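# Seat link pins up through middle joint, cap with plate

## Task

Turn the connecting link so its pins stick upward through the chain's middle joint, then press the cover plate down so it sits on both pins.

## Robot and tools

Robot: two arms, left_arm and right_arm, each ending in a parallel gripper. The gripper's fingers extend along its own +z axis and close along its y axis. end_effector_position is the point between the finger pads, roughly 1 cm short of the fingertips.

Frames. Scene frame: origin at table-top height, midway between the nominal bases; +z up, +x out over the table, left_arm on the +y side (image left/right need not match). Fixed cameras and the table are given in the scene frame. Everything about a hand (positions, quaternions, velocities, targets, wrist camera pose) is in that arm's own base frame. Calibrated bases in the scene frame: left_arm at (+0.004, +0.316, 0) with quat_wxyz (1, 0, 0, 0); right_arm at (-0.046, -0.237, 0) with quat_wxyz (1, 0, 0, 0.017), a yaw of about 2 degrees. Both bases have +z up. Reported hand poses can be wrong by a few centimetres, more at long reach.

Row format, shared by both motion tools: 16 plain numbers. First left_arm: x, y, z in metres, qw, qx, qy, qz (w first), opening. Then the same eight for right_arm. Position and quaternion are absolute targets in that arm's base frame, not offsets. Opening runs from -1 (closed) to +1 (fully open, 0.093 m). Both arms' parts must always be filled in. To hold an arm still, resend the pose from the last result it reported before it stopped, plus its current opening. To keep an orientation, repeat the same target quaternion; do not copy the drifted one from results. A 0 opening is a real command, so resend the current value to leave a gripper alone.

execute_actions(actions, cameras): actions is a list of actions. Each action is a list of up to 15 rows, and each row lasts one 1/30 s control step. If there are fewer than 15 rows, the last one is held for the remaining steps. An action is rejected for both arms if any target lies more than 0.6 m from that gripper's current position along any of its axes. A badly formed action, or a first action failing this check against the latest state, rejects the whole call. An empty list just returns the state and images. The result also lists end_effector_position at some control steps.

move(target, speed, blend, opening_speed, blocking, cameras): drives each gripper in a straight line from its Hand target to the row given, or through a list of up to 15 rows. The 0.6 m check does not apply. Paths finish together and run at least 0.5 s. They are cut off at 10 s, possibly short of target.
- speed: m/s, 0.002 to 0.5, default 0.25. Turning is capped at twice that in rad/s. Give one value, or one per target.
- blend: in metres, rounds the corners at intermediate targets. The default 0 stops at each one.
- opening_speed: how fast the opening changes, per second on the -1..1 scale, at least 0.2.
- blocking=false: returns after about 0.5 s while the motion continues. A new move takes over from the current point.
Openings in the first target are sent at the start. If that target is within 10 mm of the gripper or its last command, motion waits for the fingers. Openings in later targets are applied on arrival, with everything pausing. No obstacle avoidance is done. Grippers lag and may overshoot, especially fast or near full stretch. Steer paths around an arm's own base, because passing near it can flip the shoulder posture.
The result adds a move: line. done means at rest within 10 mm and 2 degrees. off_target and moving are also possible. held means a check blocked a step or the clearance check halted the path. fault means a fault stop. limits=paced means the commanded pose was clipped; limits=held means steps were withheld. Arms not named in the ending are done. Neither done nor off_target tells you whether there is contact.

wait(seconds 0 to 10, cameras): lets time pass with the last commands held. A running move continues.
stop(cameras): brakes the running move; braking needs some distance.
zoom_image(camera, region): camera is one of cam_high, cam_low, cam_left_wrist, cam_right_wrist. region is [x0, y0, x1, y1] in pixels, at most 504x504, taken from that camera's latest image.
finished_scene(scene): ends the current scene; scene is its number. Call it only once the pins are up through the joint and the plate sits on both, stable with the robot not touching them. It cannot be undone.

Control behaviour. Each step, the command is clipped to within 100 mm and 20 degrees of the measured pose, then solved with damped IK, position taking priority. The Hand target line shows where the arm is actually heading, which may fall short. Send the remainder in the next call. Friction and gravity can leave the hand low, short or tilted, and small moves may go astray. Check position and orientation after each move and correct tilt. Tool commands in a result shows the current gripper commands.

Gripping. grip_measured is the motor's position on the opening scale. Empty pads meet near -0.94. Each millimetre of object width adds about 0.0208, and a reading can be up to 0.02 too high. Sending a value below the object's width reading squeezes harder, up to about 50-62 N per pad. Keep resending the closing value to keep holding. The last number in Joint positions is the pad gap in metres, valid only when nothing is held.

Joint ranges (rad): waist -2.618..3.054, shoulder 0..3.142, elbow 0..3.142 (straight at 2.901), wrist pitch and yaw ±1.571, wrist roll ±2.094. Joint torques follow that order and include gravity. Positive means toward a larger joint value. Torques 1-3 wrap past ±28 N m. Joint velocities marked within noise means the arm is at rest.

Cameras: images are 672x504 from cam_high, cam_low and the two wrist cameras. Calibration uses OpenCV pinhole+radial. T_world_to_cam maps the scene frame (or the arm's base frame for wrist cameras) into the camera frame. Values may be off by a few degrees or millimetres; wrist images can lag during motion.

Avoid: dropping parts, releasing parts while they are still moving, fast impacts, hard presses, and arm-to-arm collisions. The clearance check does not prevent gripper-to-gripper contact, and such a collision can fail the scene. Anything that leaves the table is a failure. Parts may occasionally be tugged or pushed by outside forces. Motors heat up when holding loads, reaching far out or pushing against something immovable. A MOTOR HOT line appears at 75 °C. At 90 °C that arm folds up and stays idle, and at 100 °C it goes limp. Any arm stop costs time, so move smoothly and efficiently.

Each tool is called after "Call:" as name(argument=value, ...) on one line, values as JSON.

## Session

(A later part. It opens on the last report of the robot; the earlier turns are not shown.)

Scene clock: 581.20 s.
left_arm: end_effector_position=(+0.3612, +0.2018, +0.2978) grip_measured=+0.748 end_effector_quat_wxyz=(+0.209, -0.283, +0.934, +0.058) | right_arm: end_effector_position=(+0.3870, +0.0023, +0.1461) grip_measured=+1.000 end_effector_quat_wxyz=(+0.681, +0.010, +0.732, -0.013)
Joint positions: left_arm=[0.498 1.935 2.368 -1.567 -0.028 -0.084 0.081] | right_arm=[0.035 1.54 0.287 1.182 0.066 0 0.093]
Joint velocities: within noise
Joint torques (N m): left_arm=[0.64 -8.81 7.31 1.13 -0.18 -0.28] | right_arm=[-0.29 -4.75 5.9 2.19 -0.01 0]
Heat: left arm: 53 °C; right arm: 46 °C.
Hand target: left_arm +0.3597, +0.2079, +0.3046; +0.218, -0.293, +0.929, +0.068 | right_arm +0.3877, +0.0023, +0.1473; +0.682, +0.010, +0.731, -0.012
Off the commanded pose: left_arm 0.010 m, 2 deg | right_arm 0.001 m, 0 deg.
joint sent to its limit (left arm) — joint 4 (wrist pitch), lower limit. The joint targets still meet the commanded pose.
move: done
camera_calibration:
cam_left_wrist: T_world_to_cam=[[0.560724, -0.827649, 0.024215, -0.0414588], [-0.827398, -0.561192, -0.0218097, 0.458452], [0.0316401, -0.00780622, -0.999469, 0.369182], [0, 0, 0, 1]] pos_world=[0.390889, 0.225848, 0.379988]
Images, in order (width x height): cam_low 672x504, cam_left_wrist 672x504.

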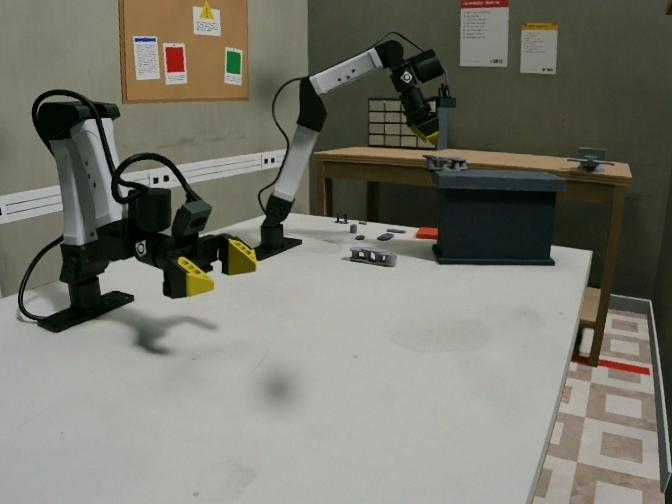

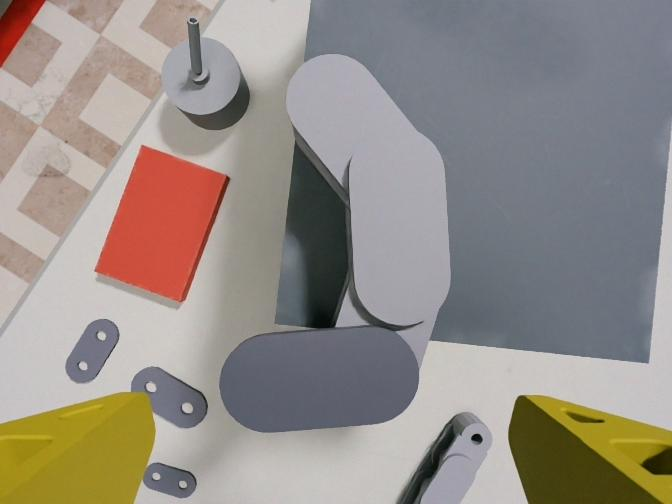

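Call:
move(target=[0.3605,0.2150,0.285,0.1641,-0.3207,0.9311,0.0565,0.75,0.3877,0.0023,0.1473,0.682,0.010,0.731,-0.012,1.0], speed=0.06, cameras=["cam_left_wrist","cam_low"])

Call:
zoom_image(camera="cam_low", region=[370, 110, 480, 200])

Scene clock: 594.23 s.
left_arm: end_effector_position=(+0.3617, +0.2088, +0.2892) grip_measured=+0.748 end_effector_quat_wxyz=(+0.199, -0.308, +0.929, +0.056) | right_arm: end_effector_position=(+0.3870, +0.0023, +0.1461) grip_measured=+1.000 end_effector_quat_wxyz=(+0.681, +0.010, +0.732, -0.013)
Joint positions: left_arm=[0.51 1.957 2.368 -1.567 -0.034 -0.124 0.081] | right_arm=[0.035 1.54 0.287 1.182 0.066 0 0.093]
Joint velocities: within noise
Joint torques (N m): left_arm=[0.54 -8.12 5.24 1.1 -0.18 -0.28] | right_arm=[-0.42 -4.88 5.76 2.26 -0.01 -0.03]
Heat: left arm: 52 °C; right arm: 46 °C.
Hand target: left_arm +0.3603, +0.2148, +0.2846; +0.191, -0.318, +0.926, +0.062 | right_arm +0.3877, +0.0023, +0.1473; +0.682, +0.010, +0.731, -0.012
Off the commanded pose: left_arm 0.008 m, 4 deg | right_arm 0.001 m, 0 deg.
joint sent to its limit (left arm) — joint 4 (wrist pitch), lower limit. The joint targets are off in orientation, not in position.
move: off_target (left_arm)
camera_calibration:
cam_left_wrist: T_world_to_cam=[[0.602125, -0.797703, 0.0334051, -0.0596993], [-0.798146, -0.602463, -0.0000826202, 0.454374], [0.0201913, -0.0266124, -0.999442, 0.368704], [0, 0, 0, 1]] pos_world=[0.391159, 0.235933, 0.37053]
Images, in order (width x height): cam_low 672x504, cam_left_wrist 672x504.

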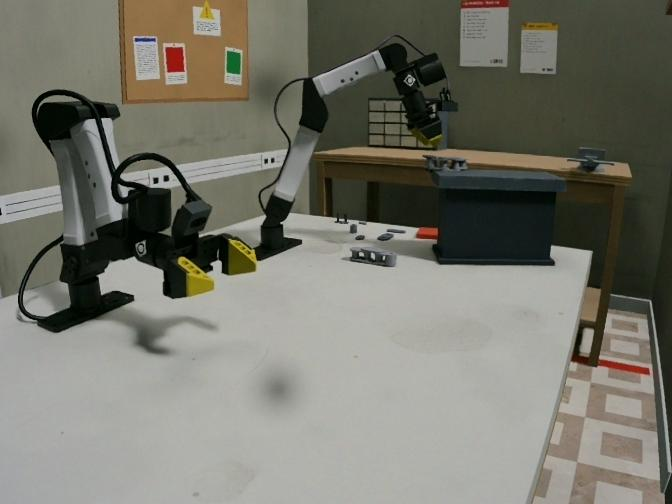

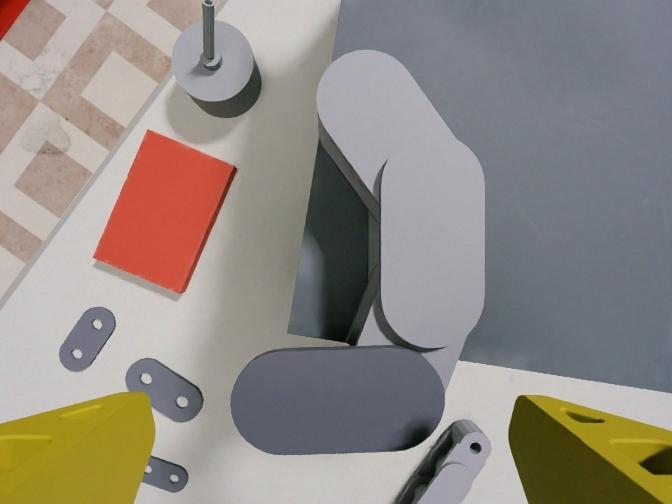

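Scaled by 4.582 from the camera's 672x504 image, which has a finer 960x720 frame.

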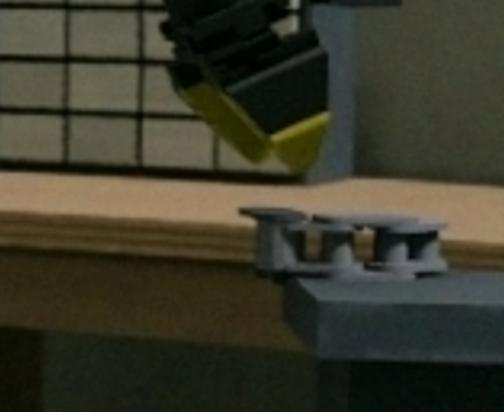

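Call:
move(target=[0.3605,0.2150,0.268,0.1641,-0.3207,0.9311,0.0565,0.75,0.3877,0.0023,0.1473,0.682,0.010,0.731,-0.012,1.0], speed=0.05, cameras=["cam_left_wrist","cam_low"])

Call:
zoom_image(camera="cam_low", region=[370, 110, 480, 200])

Scene clock: 602.47 s.
left_arm: end_effector_position=(+0.3627, +0.2094, +0.2748) grip_measured=+0.748 end_effector_quat_wxyz=(+0.178, -0.310, +0.932, +0.052) | right_arm: end_effector_position=(+0.3870, +0.0023, +0.1461) grip_measured=+1.000 end_effector_quat_wxyz=(+0.681, +0.010, +0.732, -0.013)
Joint positions: left_arm=[0.51 1.975 2.344 -1.567 -0.034 -0.127 0.081] | right_arm=[0.035 1.54 0.287 1.182 0.066 0 0.093]
Joint velocities: within noise
Joint torques (N m): left_arm=[0.65 -8.5 4.57 1.02 -0.18 -0.29] | right_arm=[-0.38 -4.74 5.81 2.21 -0.03 -0.08]
Heat: left arm: 51 °C; right arm: 46 °C.
Hand target: left_arm +0.3604, +0.2149, +0.2679; +0.167, -0.320, +0.931, +0.057 | right_arm +0.3877, +0.0023, +0.1473; +0.682, +0.010, +0.731, -0.012
Off the commanded pose: left_arm 0.009 m, 2 deg | right_arm 0.001 m, 0 deg.
joint sent to its limit (left arm) — joint 4 (wrist pitch), lower limit. The joint targets still meet the commanded pose.
move: done
camera_calibration:
cam_left_wrist: T_world_to_cam=[[0.605341, -0.795467, 0.0281785, -0.059514], [-0.795794, -0.604094, 0.0422267, 0.443425], [-0.0165675, -0.0479859, -0.998711, 0.371862], [0, 0, 0, 1]] pos_world=[0.395062, 0.238373, 0.354335]
Images, in order (width x height): cam_low 672x504, cam_left_wrist 672x504.

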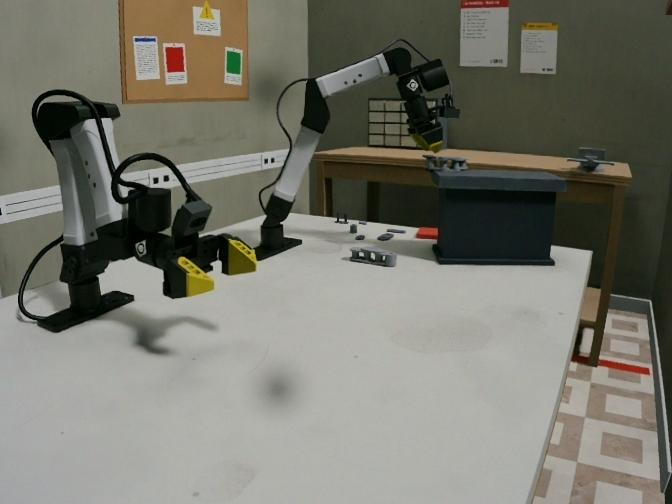

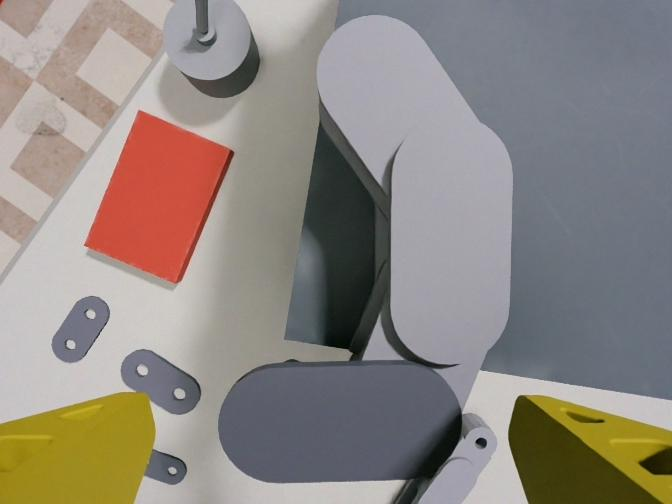

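Scaled by 4.582 from the camera's 672x504 image, which has a finer 960x720 frame.

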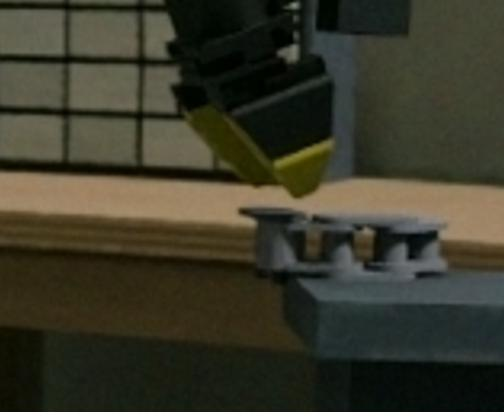

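Call:
move(target=[0.3605,0.2150,0.257,0.1641,-0.3207,0.9311,0.0565,0.75,0.3877,0.0023,0.1473,0.682,0.010,0.731,-0.012,1.0], speed=0.05, cameras=["cam_left_wrist","cam_low"])

Call:
zoom_image(camera="cam_low", region=[370, 110, 480, 200])

Scene clock: 609.33 s.
left_arm: end_effector_position=(+0.3624, +0.2092, +0.2512) grip_measured=+0.748 end_effector_quat_wxyz=(+0.152, -0.312, +0.937, +0.046) | right_arm: end_effector_position=(+0.3870, +0.0023, +0.1461) grip_measured=+1.000 end_effector_quat_wxyz=(+0.681, +0.010, +0.732, -0.013)
Joint positions: left_arm=[0.51 1.975 2.254 -1.533 -0.034 -0.127 0.081] | right_arm=[0.035 1.54 0.287 1.182 0.066 0 0.093]
Joint velocities: left_arm=[within noise] | right_arm=[0.007 0.002 -0.017 -0.022 0.007 -0.154 0]
Joint torques (N m): left_arm=[0.65 -11.6 4.62 1.16 -0.18 -0.29] | right_arm=[-0.31 -4.85 5.79 2.22 -0.04 0]
Heat: left arm: 51 °C; right arm: 46 °C.
Hand target: left_arm +0.3604, +0.2149, +0.2570; +0.164, -0.321, +0.931, +0.056 | right_arm +0.3877, +0.0023, +0.1473; +0.682, +0.010, +0.731, -0.012
Off the commanded pose: left_arm 0.008 m, 2 deg | right_arm 0.001 m, 0 deg.
move: done
camera_calibration:
cam_left_wrist: T_world_to_cam=[[0.60708, -0.794371, 0.0206831, -0.0577638], [-0.792044, -0.602789, 0.0964942, 0.428723], [-0.0641847, -0.0749617, -0.995119, 0.370272], [0, 0, 0, 1]] pos_world=[0.3984, 0.2403, 0.32829]
Images, in order (width x height): cam_low 672x504, cam_left_wrist 672x504.

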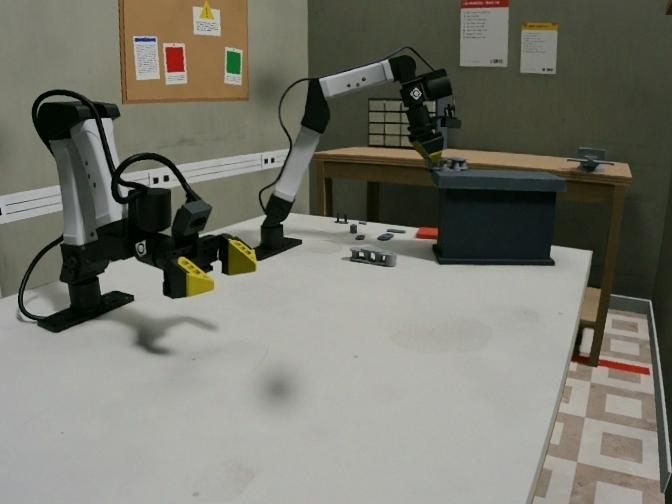

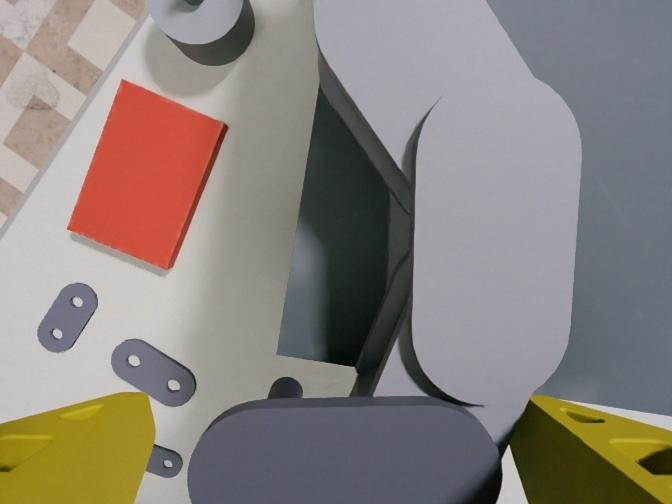

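Scaled by 4.582 from the camera's 672x504 image, which has a finer 960x720 frame.

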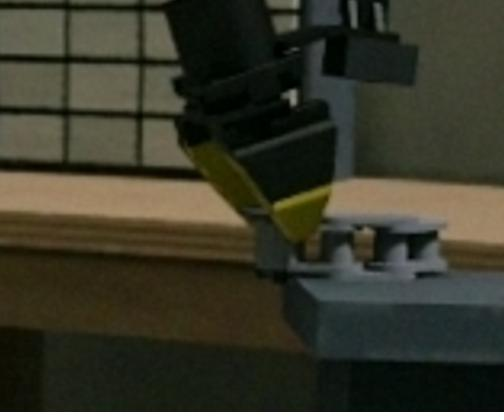

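Call:
move(target=[0.3605,0.2150,0.267,0.1641,-0.3207,0.9311,0.0565,0.75,0.3877,0.0023,0.1473,0.682,0.010,0.731,-0.012,1.0], speed=0.05, cameras=["cam_left_wrist"])

Scene clock: 616.47 s.
left_arm: end_effector_position=(+0.3605, +0.2082, +0.2644) grip_measured=+0.748 end_effector_quat_wxyz=(+0.162, -0.312, +0.935, +0.049) | right_arm: end_effector_position=(+0.3870, +0.0023, +0.1461) grip_measured=+1.000 end_effector_quat_wxyz=(+0.681, +0.010, +0.732, -0.013)
Joint positions: left_arm=[0.51 1.975 2.308 -1.565 -0.034 -0.127 0.081] | right_arm=[0.035 1.54 0.287 1.182 0.066 0 0.093]
Joint velocities: within noise
Joint torques (N m): left_arm=[0.65 -8.43 7.42 0.93 -0.18 -0.28] | right_arm=[-0.23 -4.9 5.83 2.21 -0.02 0.01]
Heat: left arm: 51 °C; right arm: 46 °C.
Hand target: left_arm +0.3604, +0.2149, +0.2668; +0.165, -0.321, +0.931, +0.057 | right_arm +0.3877, +0.0023, +0.1473; +0.682, +0.010, +0.731, -0.012
Off the commanded pose: left_arm 0.007 m, 1 deg | right_arm 0.001 m, 0 deg.
joint sent to its limit (left arm) — joint 4 (wrist pitch), lower limit. The joint targets still meet the commanded pose.
move: done
camera_calibration:
cam_left_wrist: T_world_to_cam=[[0.606771, -0.794533, 0.0233587, -0.0582318], [-0.793557, -0.60381, 0.0753706, 0.431681], [-0.0457803, -0.0642692, -0.996882, 0.374878], [0, 0, 0, 1]] pos_world=[0.395059, 0.238479, 0.342533]
Images, in order (width x height): cam_left_wrist 672x504.

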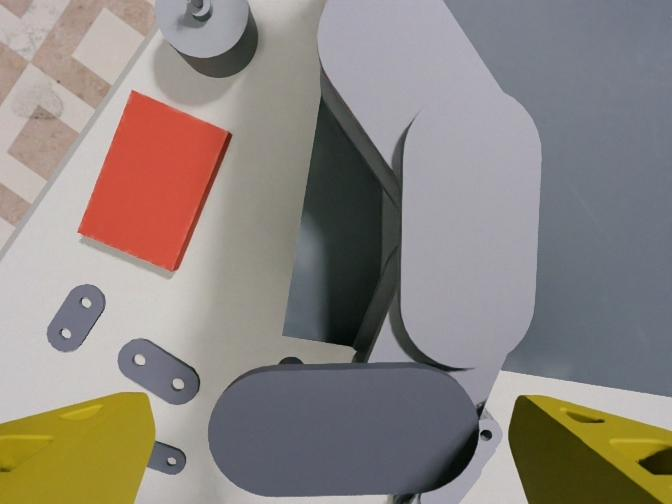

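Call:
move(target=[[0.3625,0.2155,0.254,0.1641,-0.3207,0.9311,0.0565,0.75,0.3877,0.0023,0.1473,0.682,0.010,0.731,-0.012,1.0],[0.3620,0.2152,0.263,0.1641,-0.3207,0.9311,0.0565,0.75,0.3877,0.0023,0.1473,0.682,0.010,0.731,-0.012,1.0]], speed=0.05, cameras=["cam_left_wrist","cam_low"])

Call:
zoom_image(camera="cam_low", region=[370, 110, 480, 200])

Scene clock: 626.47 s.
left_arm: end_effector_position=(+0.3621, +0.2091, +0.2583) grip_measured=+0.748 end_effector_quat_wxyz=(+0.159, -0.312, +0.935, +0.048) | right_arm: end_effector_position=(+0.3870, +0.0023, +0.1461) grip_measured=+1.000 end_effector_quat_wxyz=(+0.681, +0.010, +0.732, -0.013)
Joint positions: left_arm=[0.51 1.975 2.282 -1.546 -0.034 -0.129 0.081] | right_arm=[0.035 1.54 0.287 1.182 0.066 0 0.093]
Joint velocities: within noise
Joint torques (N m): left_arm=[0.5 -8.96 7.6 0.89 -0.18 -0.28] | right_arm=[-0.44 -4.77 5.76 2.16 -0.03 -0.01]
Heat: left arm: 51 °C; right arm: 46 °C.
Hand target: left_arm +0.3619, +0.2151, +0.2629; +0.165, -0.321, +0.931, +0.057 | right_arm +0.3877, +0.0023, +0.1473; +0.682, +0.010, +0.731, -0.012
Off the commanded pose: left_arm 0.008 m, 2 deg | right_arm 0.001 m, 0 deg.
move: done
camera_calibration:
cam_left_wrist: T_world_to_cam=[[0.607762, -0.793793, 0.0227586, -0.0587183], [-0.79245, -0.604378, 0.0821618, 0.431984], [-0.0514647, -0.0679699, -0.996359, 0.371639], [0, 0, 0, 1]] pos_world=[0.397138, 0.239731, 0.33613]
Images, in order (width x height): cam_low 672x504, cam_left_wrist 672x504.

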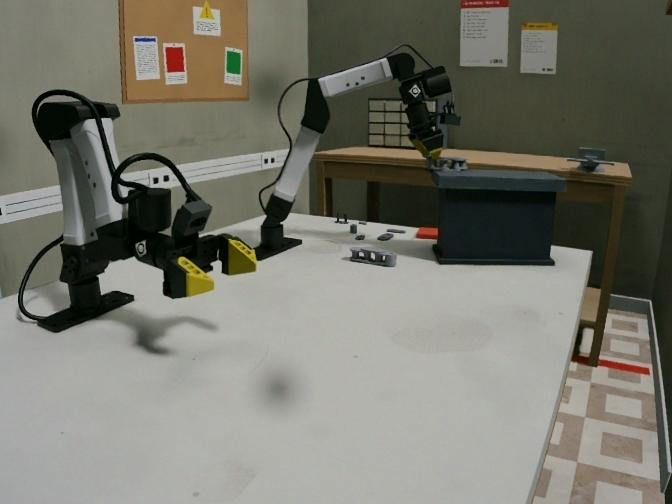

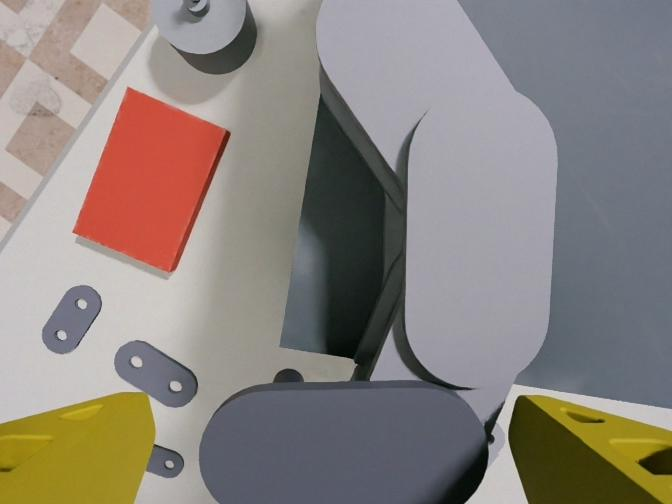

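Scaled by 4.582 from the camera's 672x504 image, which has a finer 960x720 frame.

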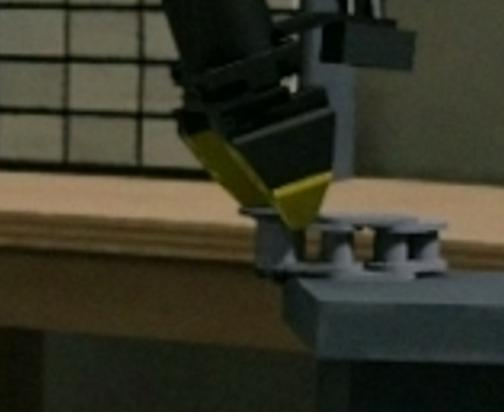

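Call:
move(target=[0.3620,0.2152,0.263,0.1641,-0.3207,0.9311,0.0565,0.2,0.3877,0.0023,0.1473,0.682,0.010,0.731,-0.012,1.0], speed=0.05, opening_speed=0.4, cameras=["cam_left_wrist","cam_low"])

Call:
zoom_image(camera="cam_low", region=[370, 110, 480, 200])

Scene clock: 641.67 s.
left_arm: end_effector_position=(+0.3621, +0.2092, +0.2605) grip_measured=+0.214 end_effector_quat_wxyz=(+0.161, -0.312, +0.935, +0.048) | right_arm: end_effector_position=(+0.3870, +0.0023, +0.1461) grip_measured=+1.000 end_effector_quat_wxyz=(+0.681, +0.010, +0.732, -0.013)
Joint positions: left_arm=[0.51 1.975 2.29 -1.55 -0.035 -0.129 0.055] | right_arm=[0.035 1.54 0.287 1.182 0.066 0 0.093]
Joint velocities: within noise
Joint torques (N m): left_arm=[0.49 -8.85 6.99 0.97 -0.18 -0.27] | right_arm=[-0.28 -4.86 5.81 2.2 -0.03 0.02]
Heat: left arm: 50 °C; right arm: 46 °C.
Hand target: left_arm +0.3619, +0.2152, +0.2630; +0.164, -0.321, +0.931, +0.057 | right_arm +0.3877, +0.0023, +0.1473; +0.682, +0.010, +0.731, -0.012
Off the commanded pose: left_arm 0.006 m, 1 deg | right_arm 0.001 m, 0 deg.
move: done
camera_calibration:
cam_left_wrist: T_world_to_cam=[[0.608334, -0.793337, 0.0233643, -0.0591687], [-0.792281, -0.605249, 0.0772267, 0.433244], [-0.0471256, -0.0654907, -0.99674, 0.371844], [0, 0, 0, 1]] pos_world=[0.396769, 0.239632, 0.338556]
Images, in order (width x height): cam_low 672x504, cam_left_wrist 672x504.

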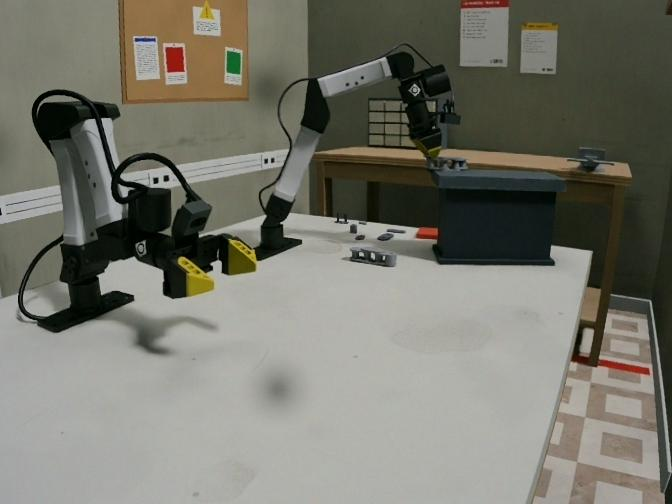

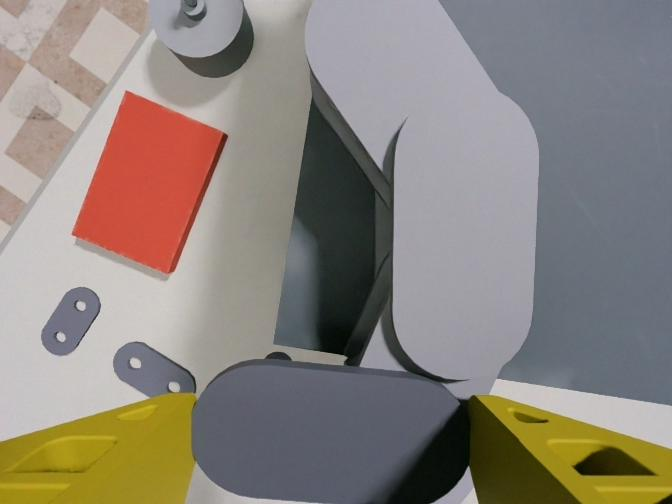

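Scaled by 4.582 from the camera's 672x504 image, which has a finer 960x720 frame.

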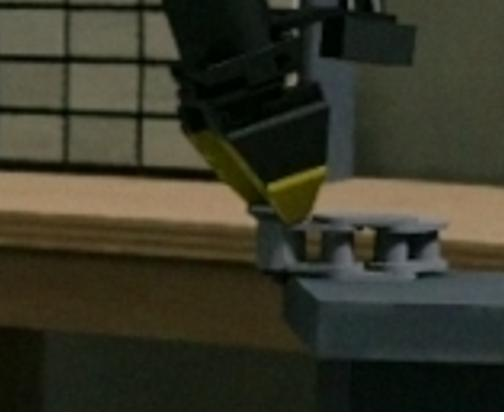

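Call:
move(target=[0.3620,0.2148,0.283,0.1641,-0.3207,0.9311,0.0565,0.1,0.3877,0.0023,0.1473,0.682,0.010,0.731,-0.012,1.0], speed=0.05, cameras=["cam_left_wrist","cam_low"])

Call:
zoom_image(camera="cam_low", region=[370, 110, 480, 200])

Scene clock: 652.27 s.
left_arm: end_effector_position=(+0.3618, +0.2090, +0.2706) grip_measured=+0.142 end_effector_quat_wxyz=(+0.170, -0.312, +0.933, +0.050) | right_arm: end_effector_position=(+0.3870, +0.0023, +0.1461) grip_measured=+1.000 end_effector_quat_wxyz=(+0.681, +0.010, +0.732, -0.013)
Joint positions: left_arm=[0.51 1.98 2.338 -1.574 -0.035 -0.13 0.052] | right_arm=[0.035 1.54 0.287 1.182 0.066 0 0.093]
Joint velocities: within noise
Joint torques (N m): left_arm=[0.38 -10.24 7.84 1.06 -0.18 -0.26] | right_arm=[-0.14 -4.66 5.52 2.21 -0.05 0.02]
Heat: left arm: 50 °C; right arm: 46 °C.
Hand target: left_arm +0.3615, +0.2145, +0.2824; +0.188, -0.319, +0.927, +0.061 | right_arm +0.3877, +0.0023, +0.1473; +0.682, +0.010, +0.731, -0.012
Off the commanded pose: left_arm 0.014 m, 1 deg | right_arm 0.001 m, 0 deg.
joint read past its limit (left arm) — joint 4 (wrist pitch), lower limit.
joint sent to its limit (left arm) — joint 4 (wrist pitch), lower limit. The joint targets are off in orientation, not in position.
move: off_target (left_arm)
camera_calibration:
cam_left_wrist: T_world_to_cam=[[0.608212, -0.793343, 0.0261801, -0.0600609], [-0.793178, -0.606147, 0.0587723, 0.437565], [-0.0307576, -0.0565115, -0.997928, 0.374356], [0, 0, 0, 1]] pos_world=[0.395111, 0.238735, 0.349436]
Images, in order (width x height): cam_low 672x504, cam_left_wrist 672x504.

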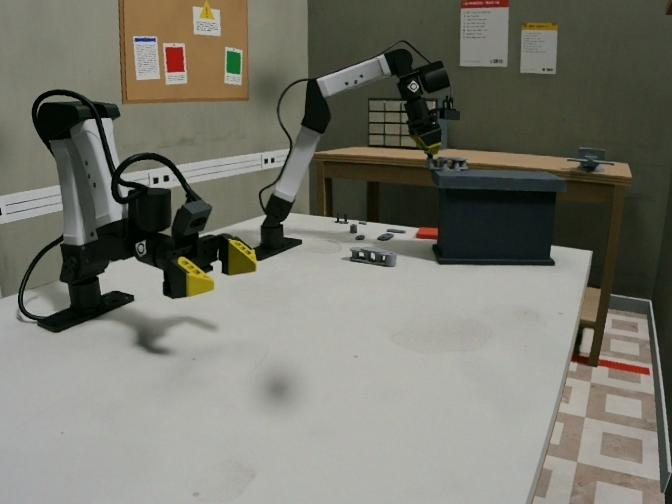

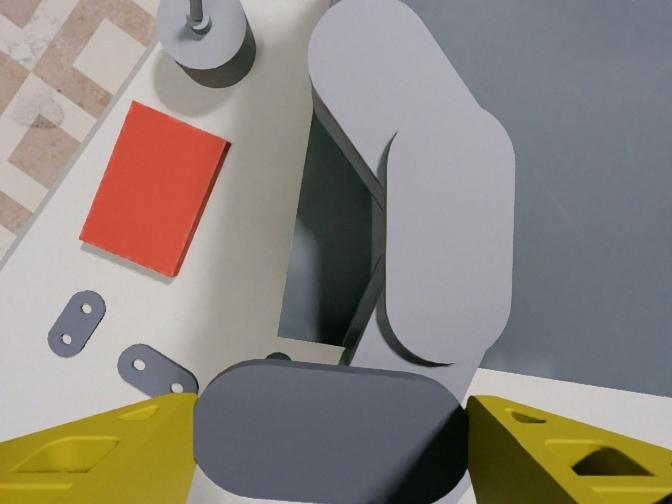

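Scaled by 4.582 from the camera's 672x504 image, which has a finer 960x720 frame.

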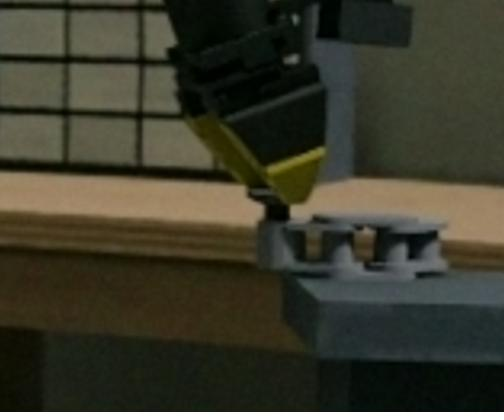

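Call:
move(target=[0.3620,0.2146,0.310,0.2071,-0.3150,0.9230,0.0700,0.1,0.3877,0.0023,0.1473,0.682,0.010,0.731,-0.012,1.0], speed=0.06, cameras=["cam_left_wrist","cam_low"])

Call:
zoom_image(camera="cam_low", region=[370, 110, 480, 200])

Scene clock: 659.93 s.
left_arm: end_effector_position=(+0.3623, +0.2114, +0.2871) grip_measured=+0.142 end_effector_quat_wxyz=(+0.192, -0.312, +0.929, +0.060) | right_arm: end_effector_position=(+0.3870, +0.0023, +0.1461) grip_measured=+1.000 end_effector_quat_wxyz=(+0.681, +0.010, +0.732, -0.013)
Joint positions: left_arm=[0.51 1.98 2.398 -1.587 -0.045 -0.13 0.052] | right_arm=[0.035 1.54 0.287 1.182 0.066 0 0.093]
Joint velocities: within noise
Joint torques (N m): left_arm=[0.1 -12.31 7.71 1.28 -0.13 -0.2] | right_arm=[-0.44 -4.72 5.6 2.23 -0.03 0]
Heat: left arm: 51 °C; right arm: 46 °C.
Hand target: left_arm +0.3614, +0.2142, +0.3092; +0.227, -0.314, +0.919, +0.074 | right_arm +0.3877, +0.0023, +0.1473; +0.682, +0.010, +0.731, -0.012
Off the commanded pose: left_arm 0.023 m, 2 deg | right_arm 0.001 m, 0 deg.
joint read past its limit (left arm) — joint 4 (wrist pitch), lower limit.
joint sent to its limit (left arm) — joint 4 (wrist pitch), lower limit. The joint targets still meet the commanded pose.
move: off_target (left_arm)
camera_calibration:
cam_left_wrist: T_world_to_cam=[[0.610452, -0.791714, 0.0231664, -0.0592432], [-0.792034, -0.610379, 0.0109442, 0.4527], [0.00547556, -0.0250295, -0.999672, 0.371683], [0, 0, 0, 1]] pos_world=[0.392684, 0.238718, 0.367979]
Images, in order (width x height): cam_low 672x504, cam_left_wrist 672x504.

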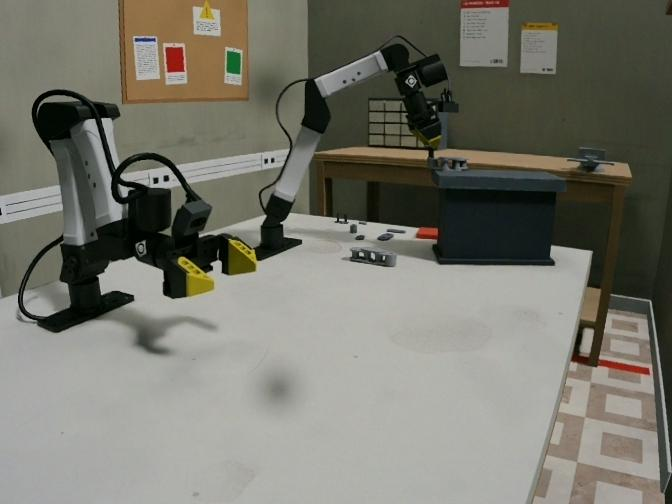

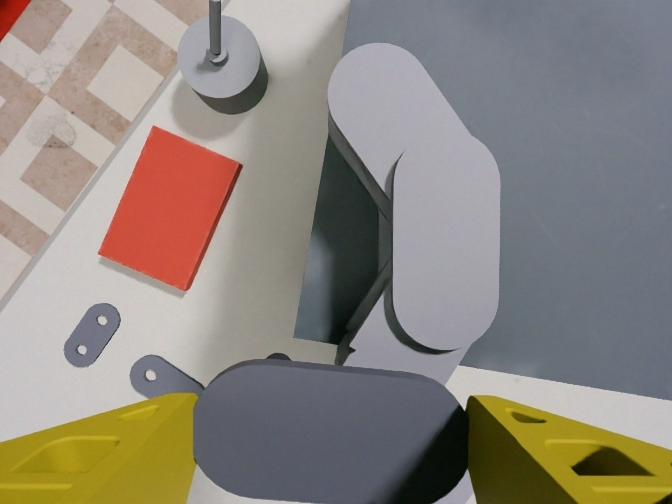

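Scaled by 4.582 from the camera's 672x504 image, which has a finer 960x720 frame.

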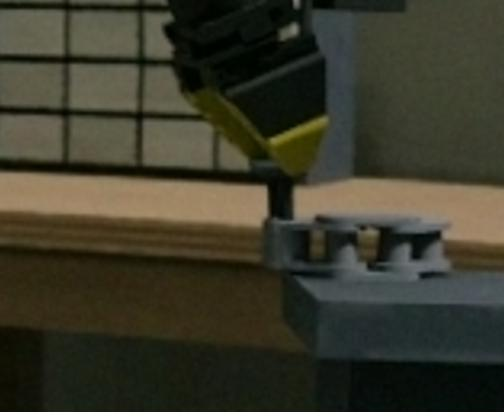

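Call:
move(target=[0.3620,0.2146,0.332,0.2500,-0.3100,0.9130,0.0840,0.1,0.3877,0.0023,0.1473,0.682,0.010,0.731,-0.012,1.0], speed=0.06, cameras=["cam_left_wrist","cam_low"])

Call:
zoom_image(camera="cam_low", region=[370, 110, 480, 200])

Scene clock: 665.43 s.
left_arm: end_effector_position=(+0.3642, +0.2146, +0.3046) grip_measured=+0.142 end_effector_quat_wxyz=(+0.219, -0.312, +0.922, +0.070) | right_arm: end_effector_position=(+0.3870, +0.0023, +0.1461) grip_measured=+1.000 end_effector_quat_wxyz=(+0.681, +0.010, +0.732, -0.013)
Joint positions: left_arm=[0.51 1.98 2.457 -1.588 -0.057 -0.13 0.052] | right_arm=[0.035 1.54 0.287 1.182 0.066 0 0.093]
Joint velocities: within noise
Joint torques (N m): left_arm=[-0.59 -13.26 7.43 1.38 -0.23 -0.16] | right_arm=[-0.34 -4.93 5.79 2.21 -0.03 0.02]
Heat: left arm: 53 °C; right arm: 46 °C.
Hand target: left_arm +0.3613, +0.2143, +0.3311; +0.258, -0.310, +0.911, +0.085 | right_arm +0.3877, +0.0023, +0.1473; +0.682, +0.010, +0.731, -0.012
Off the commanded pose: left_arm 0.028 m, 4 deg | right_arm 0.001 m, 0 deg.
joint read past its limit (left arm) — joint 4 (wrist pitch), lower limit.
joint sent to its limit (left arm) — joint 4 (wrist pitch), lower limit. The joint targets still meet the commanded pose.
move: off_target (left_arm)
camera_calibration:
cam_left_wrist: T_world_to_cam=[[0.613219, -0.789621, 0.0214727, -0.0591615], [-0.788264, -0.613468, -0.0479221, 0.473223], [0.0510131, 0.0124606, -0.99862, 0.364277], [0, 0, 0, 1]] pos_world=[0.390721, 0.239053, 0.387723]
Images, in order (width x height): cam_low 672x504, cam_left_wrist 672x504.

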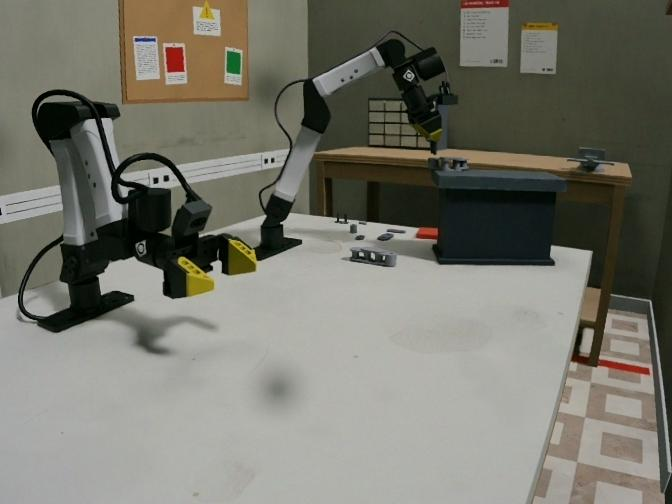

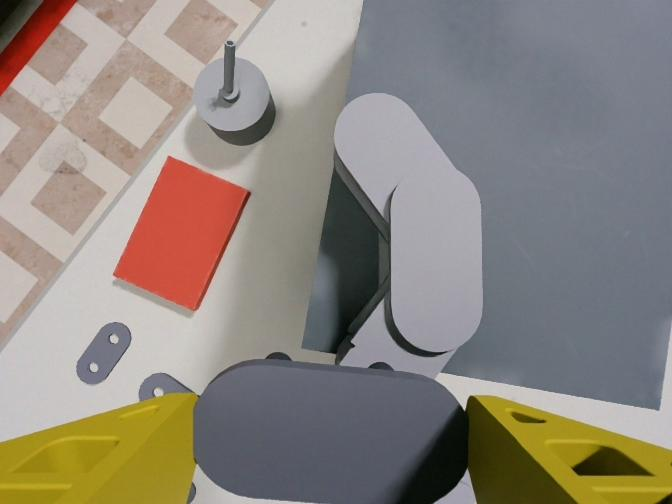

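Scaled by 4.582 from the camera's 672x504 image, which has a finer 960x720 frame.

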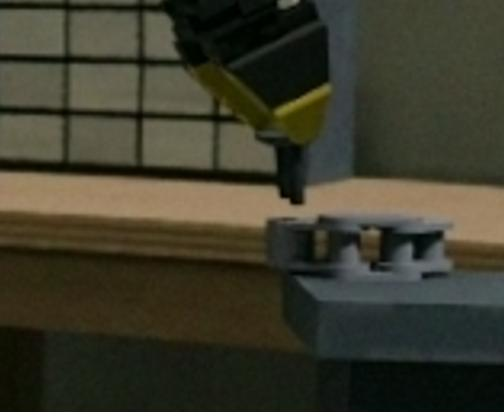

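Call:
move(target=[[0.28,0.14,0.28,0.2391,-0.3696,0.8924,0.0990,0.1,0.3877,0.0023,0.1473,0.682,0.010,0.731,-0.012,1.0],[0.27,-0.02,0.17,0.3660,-0.4532,0.7849,0.2113,0.1,0.3877,0.0023,0.1473,0.682,0.010,0.731,-0.012,1.0],[0.27,-0.10,0.075,0.4401,-0.4838,0.6909,0.3082,0.1,0.3877,0.0023,0.1473,0.682,0.010,0.731,-0.012,1.0]], speed=0.2, blend=[0.03,0.03,0])

Call:
zoom_image(camera="cam_low", region=[270, 150, 450, 290])

Scene clock: 684.57 s.
left_arm: end_effector_position=(+0.2657, -0.0938, +0.0727) grip_measured=+0.142 end_effector_quat_wxyz=(+0.391, -0.429, +0.768, +0.272) | right_arm: end_effector_position=(+0.3870, +0.0023, +0.1461) grip_measured=+1.000 end_effector_quat_wxyz=(+0.681, +0.010, +0.732, -0.013)
Joint positions: left_arm=[-0.825 1.956 1.181 -1.302 -0.895 -2.091 0.052] | right_arm=[0.035 1.54 0.287 1.182 0.066 0 0.093]
Joint velocities: within noise
Joint torques (N m): left_arm=[-0.59 -7.58 6.35 -0.62 -0.52 -0.31] | right_arm=[-0.29 -4.81 5.93 2.24 0 -0.01]
Heat: left arm: 56 °C; right arm: 46 °C.
Hand target: left_arm +0.2702, -0.0996, +0.0750; +0.396, -0.433, +0.766, +0.263 | right_arm +0.3877, +0.0023, +0.1473; +0.682, +0.010, +0.731, -0.012
Off the commanded pose: left_arm 0.008 m, 13 deg | right_arm 0.001 m, 0 deg.
joint sent to its limit (left arm) — joint 6 (wrist roll), lower limit. The joint targets are off in orientation, not in position.
move: off_target (left_arm)
camera_calibration:
cam_left_wrist: T_world_to_cam=[[0.872376, -0.484463, -0.0652361, -0.271212], [-0.438556, -0.716697, -0.54223, 0.128551], [0.215936, 0.501638, -0.837694, 0.131932], [0, 0, 0, 1]] pos_world=[0.264487, -0.105442, 0.16253]
cam_right_wrist: T_world_to_cam=[[-0.045857, -0.998945, 0.00257864, 0.0196591], [-0.496914, 0.0205716, -0.867556, 0.356285], [0.866587, -0.0410648, -0.497333, -0.181183], [0, 0, 0, 1]] pos_world=[0.334955, 0.00486878, 0.218938]

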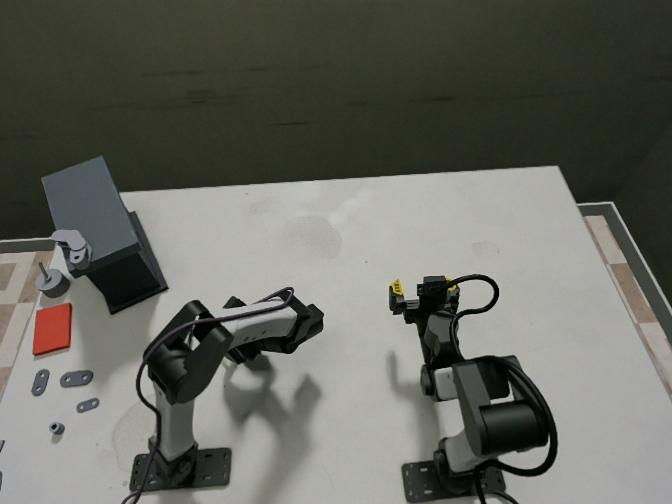

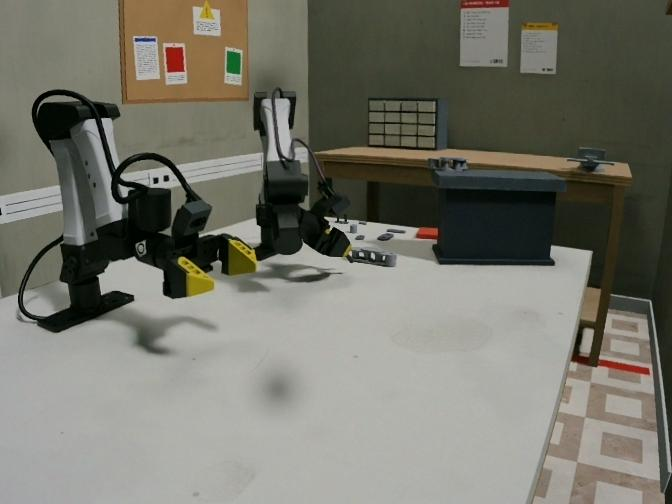

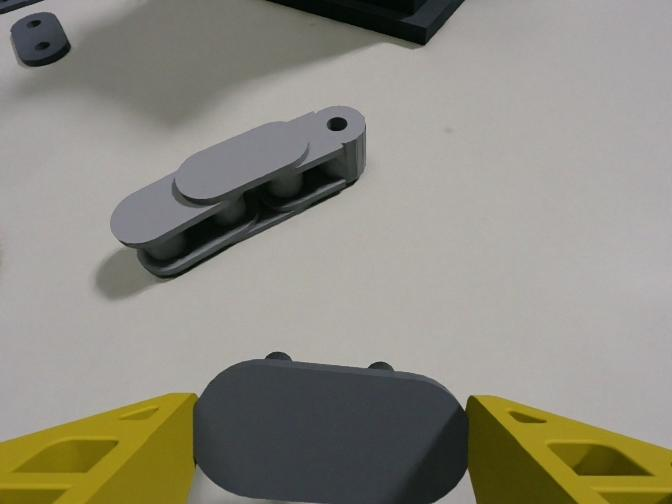

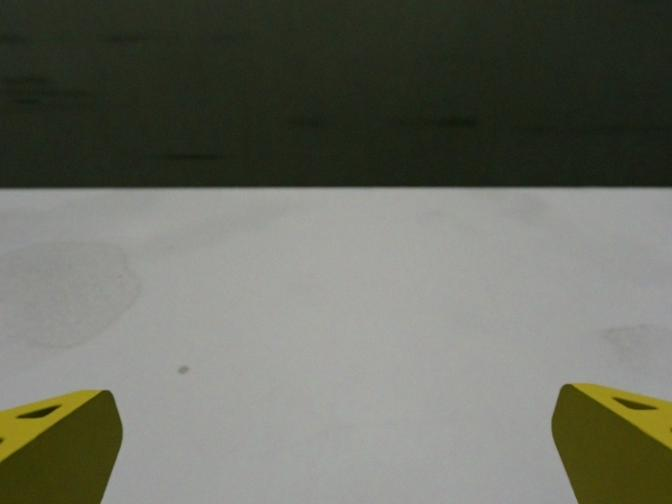

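Scaled by 2.800 from the camera's 672x504 image, which has a finer 960x720 frame.

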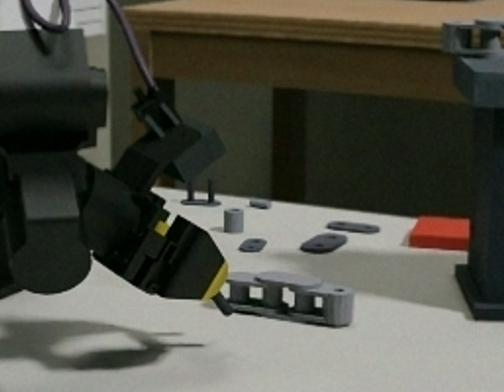

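Call:
move(target=[0.27,-0.11,0.055,0.4619,-0.3314,0.8001,0.1913,0.1,0.3877,0.0023,0.1473,0.682,0.010,0.731,-0.012,1.0], speed=0.15, cameras=["cam_left_wrist","cam_low"])

Call:
zoom_image(camera="cam_low", region=[270, 190, 410, 290])

Scene clock: 694.07 s.
left_arm: end_effector_position=(+0.2663, -0.1080, +0.0419) grip_measured=+0.142 end_effector_quat_wxyz=(+0.443, -0.334, +0.806, +0.206) | right_arm: end_effector_position=(+0.3870, +0.0023, +0.1461) grip_measured=+1.000 end_effector_quat_wxyz=(+0.681, +0.010, +0.732, -0.013)
Joint positions: left_arm=[-0.901 1.875 0.929 -0.876 -1 -1.824 0.052] | right_arm=[0.035 1.54 0.287 1.182 0.066 0 0.093]
Joint velocities: within noise
Joint torques (N m): left_arm=[-0.73 -11.66 3.59 -0.07 -0.9 -0.03] | right_arm=[-0.35 -4.68 5.93 2.23 -0.02 0.03]
Heat: left arm: 55 °C; right arm: 46 °C.
Hand target: left_arm +0.2698, -0.1099, +0.0547; +0.462, -0.332, +0.800, +0.192 | right_arm +0.3877, +0.0023, +0.1473; +0.682, +0.010, +0.731, -0.012
Off the commanded pose: left_arm 0.014 m, 3 deg | right_arm 0.001 m, 0 deg.
move: off_target (left_arm)
camera_calibration:
cam_left_wrist: T_world_to_cam=[[0.720961, -0.6927, -0.0195725, -0.264761], [-0.578073, -0.585601, -0.568245, 0.154355], [0.382162, 0.420997, -0.822626, 0.0596028], [0, 0, 0, 1]] pos_world=[0.257333, -0.118102, 0.131561]
Images, in order (width x height): cam_low 672x504, cam_left_wrist 672x504.

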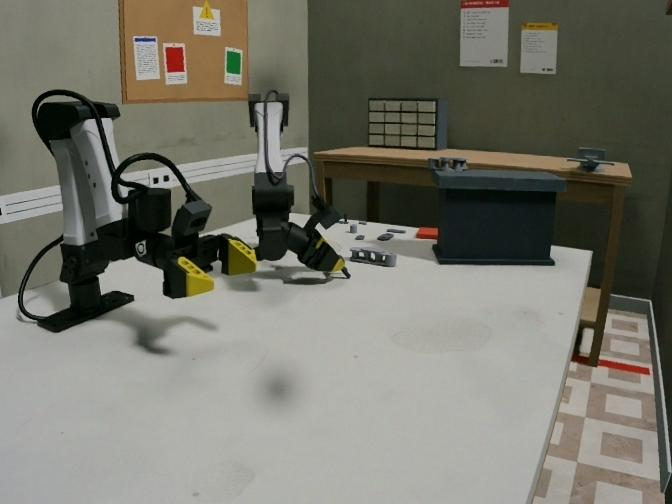

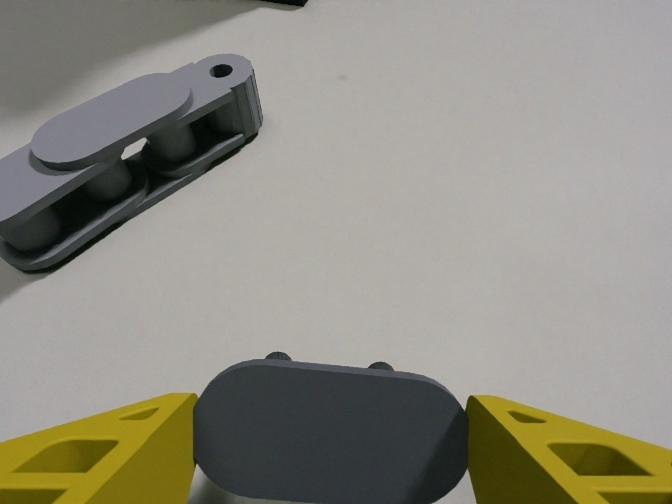

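Scaled by 3.600 from the camera's 672x504 image, which has a finer 960x720 frame.

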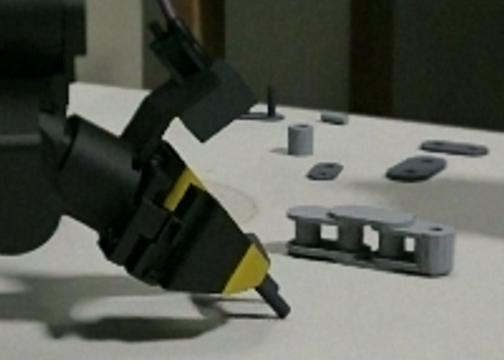

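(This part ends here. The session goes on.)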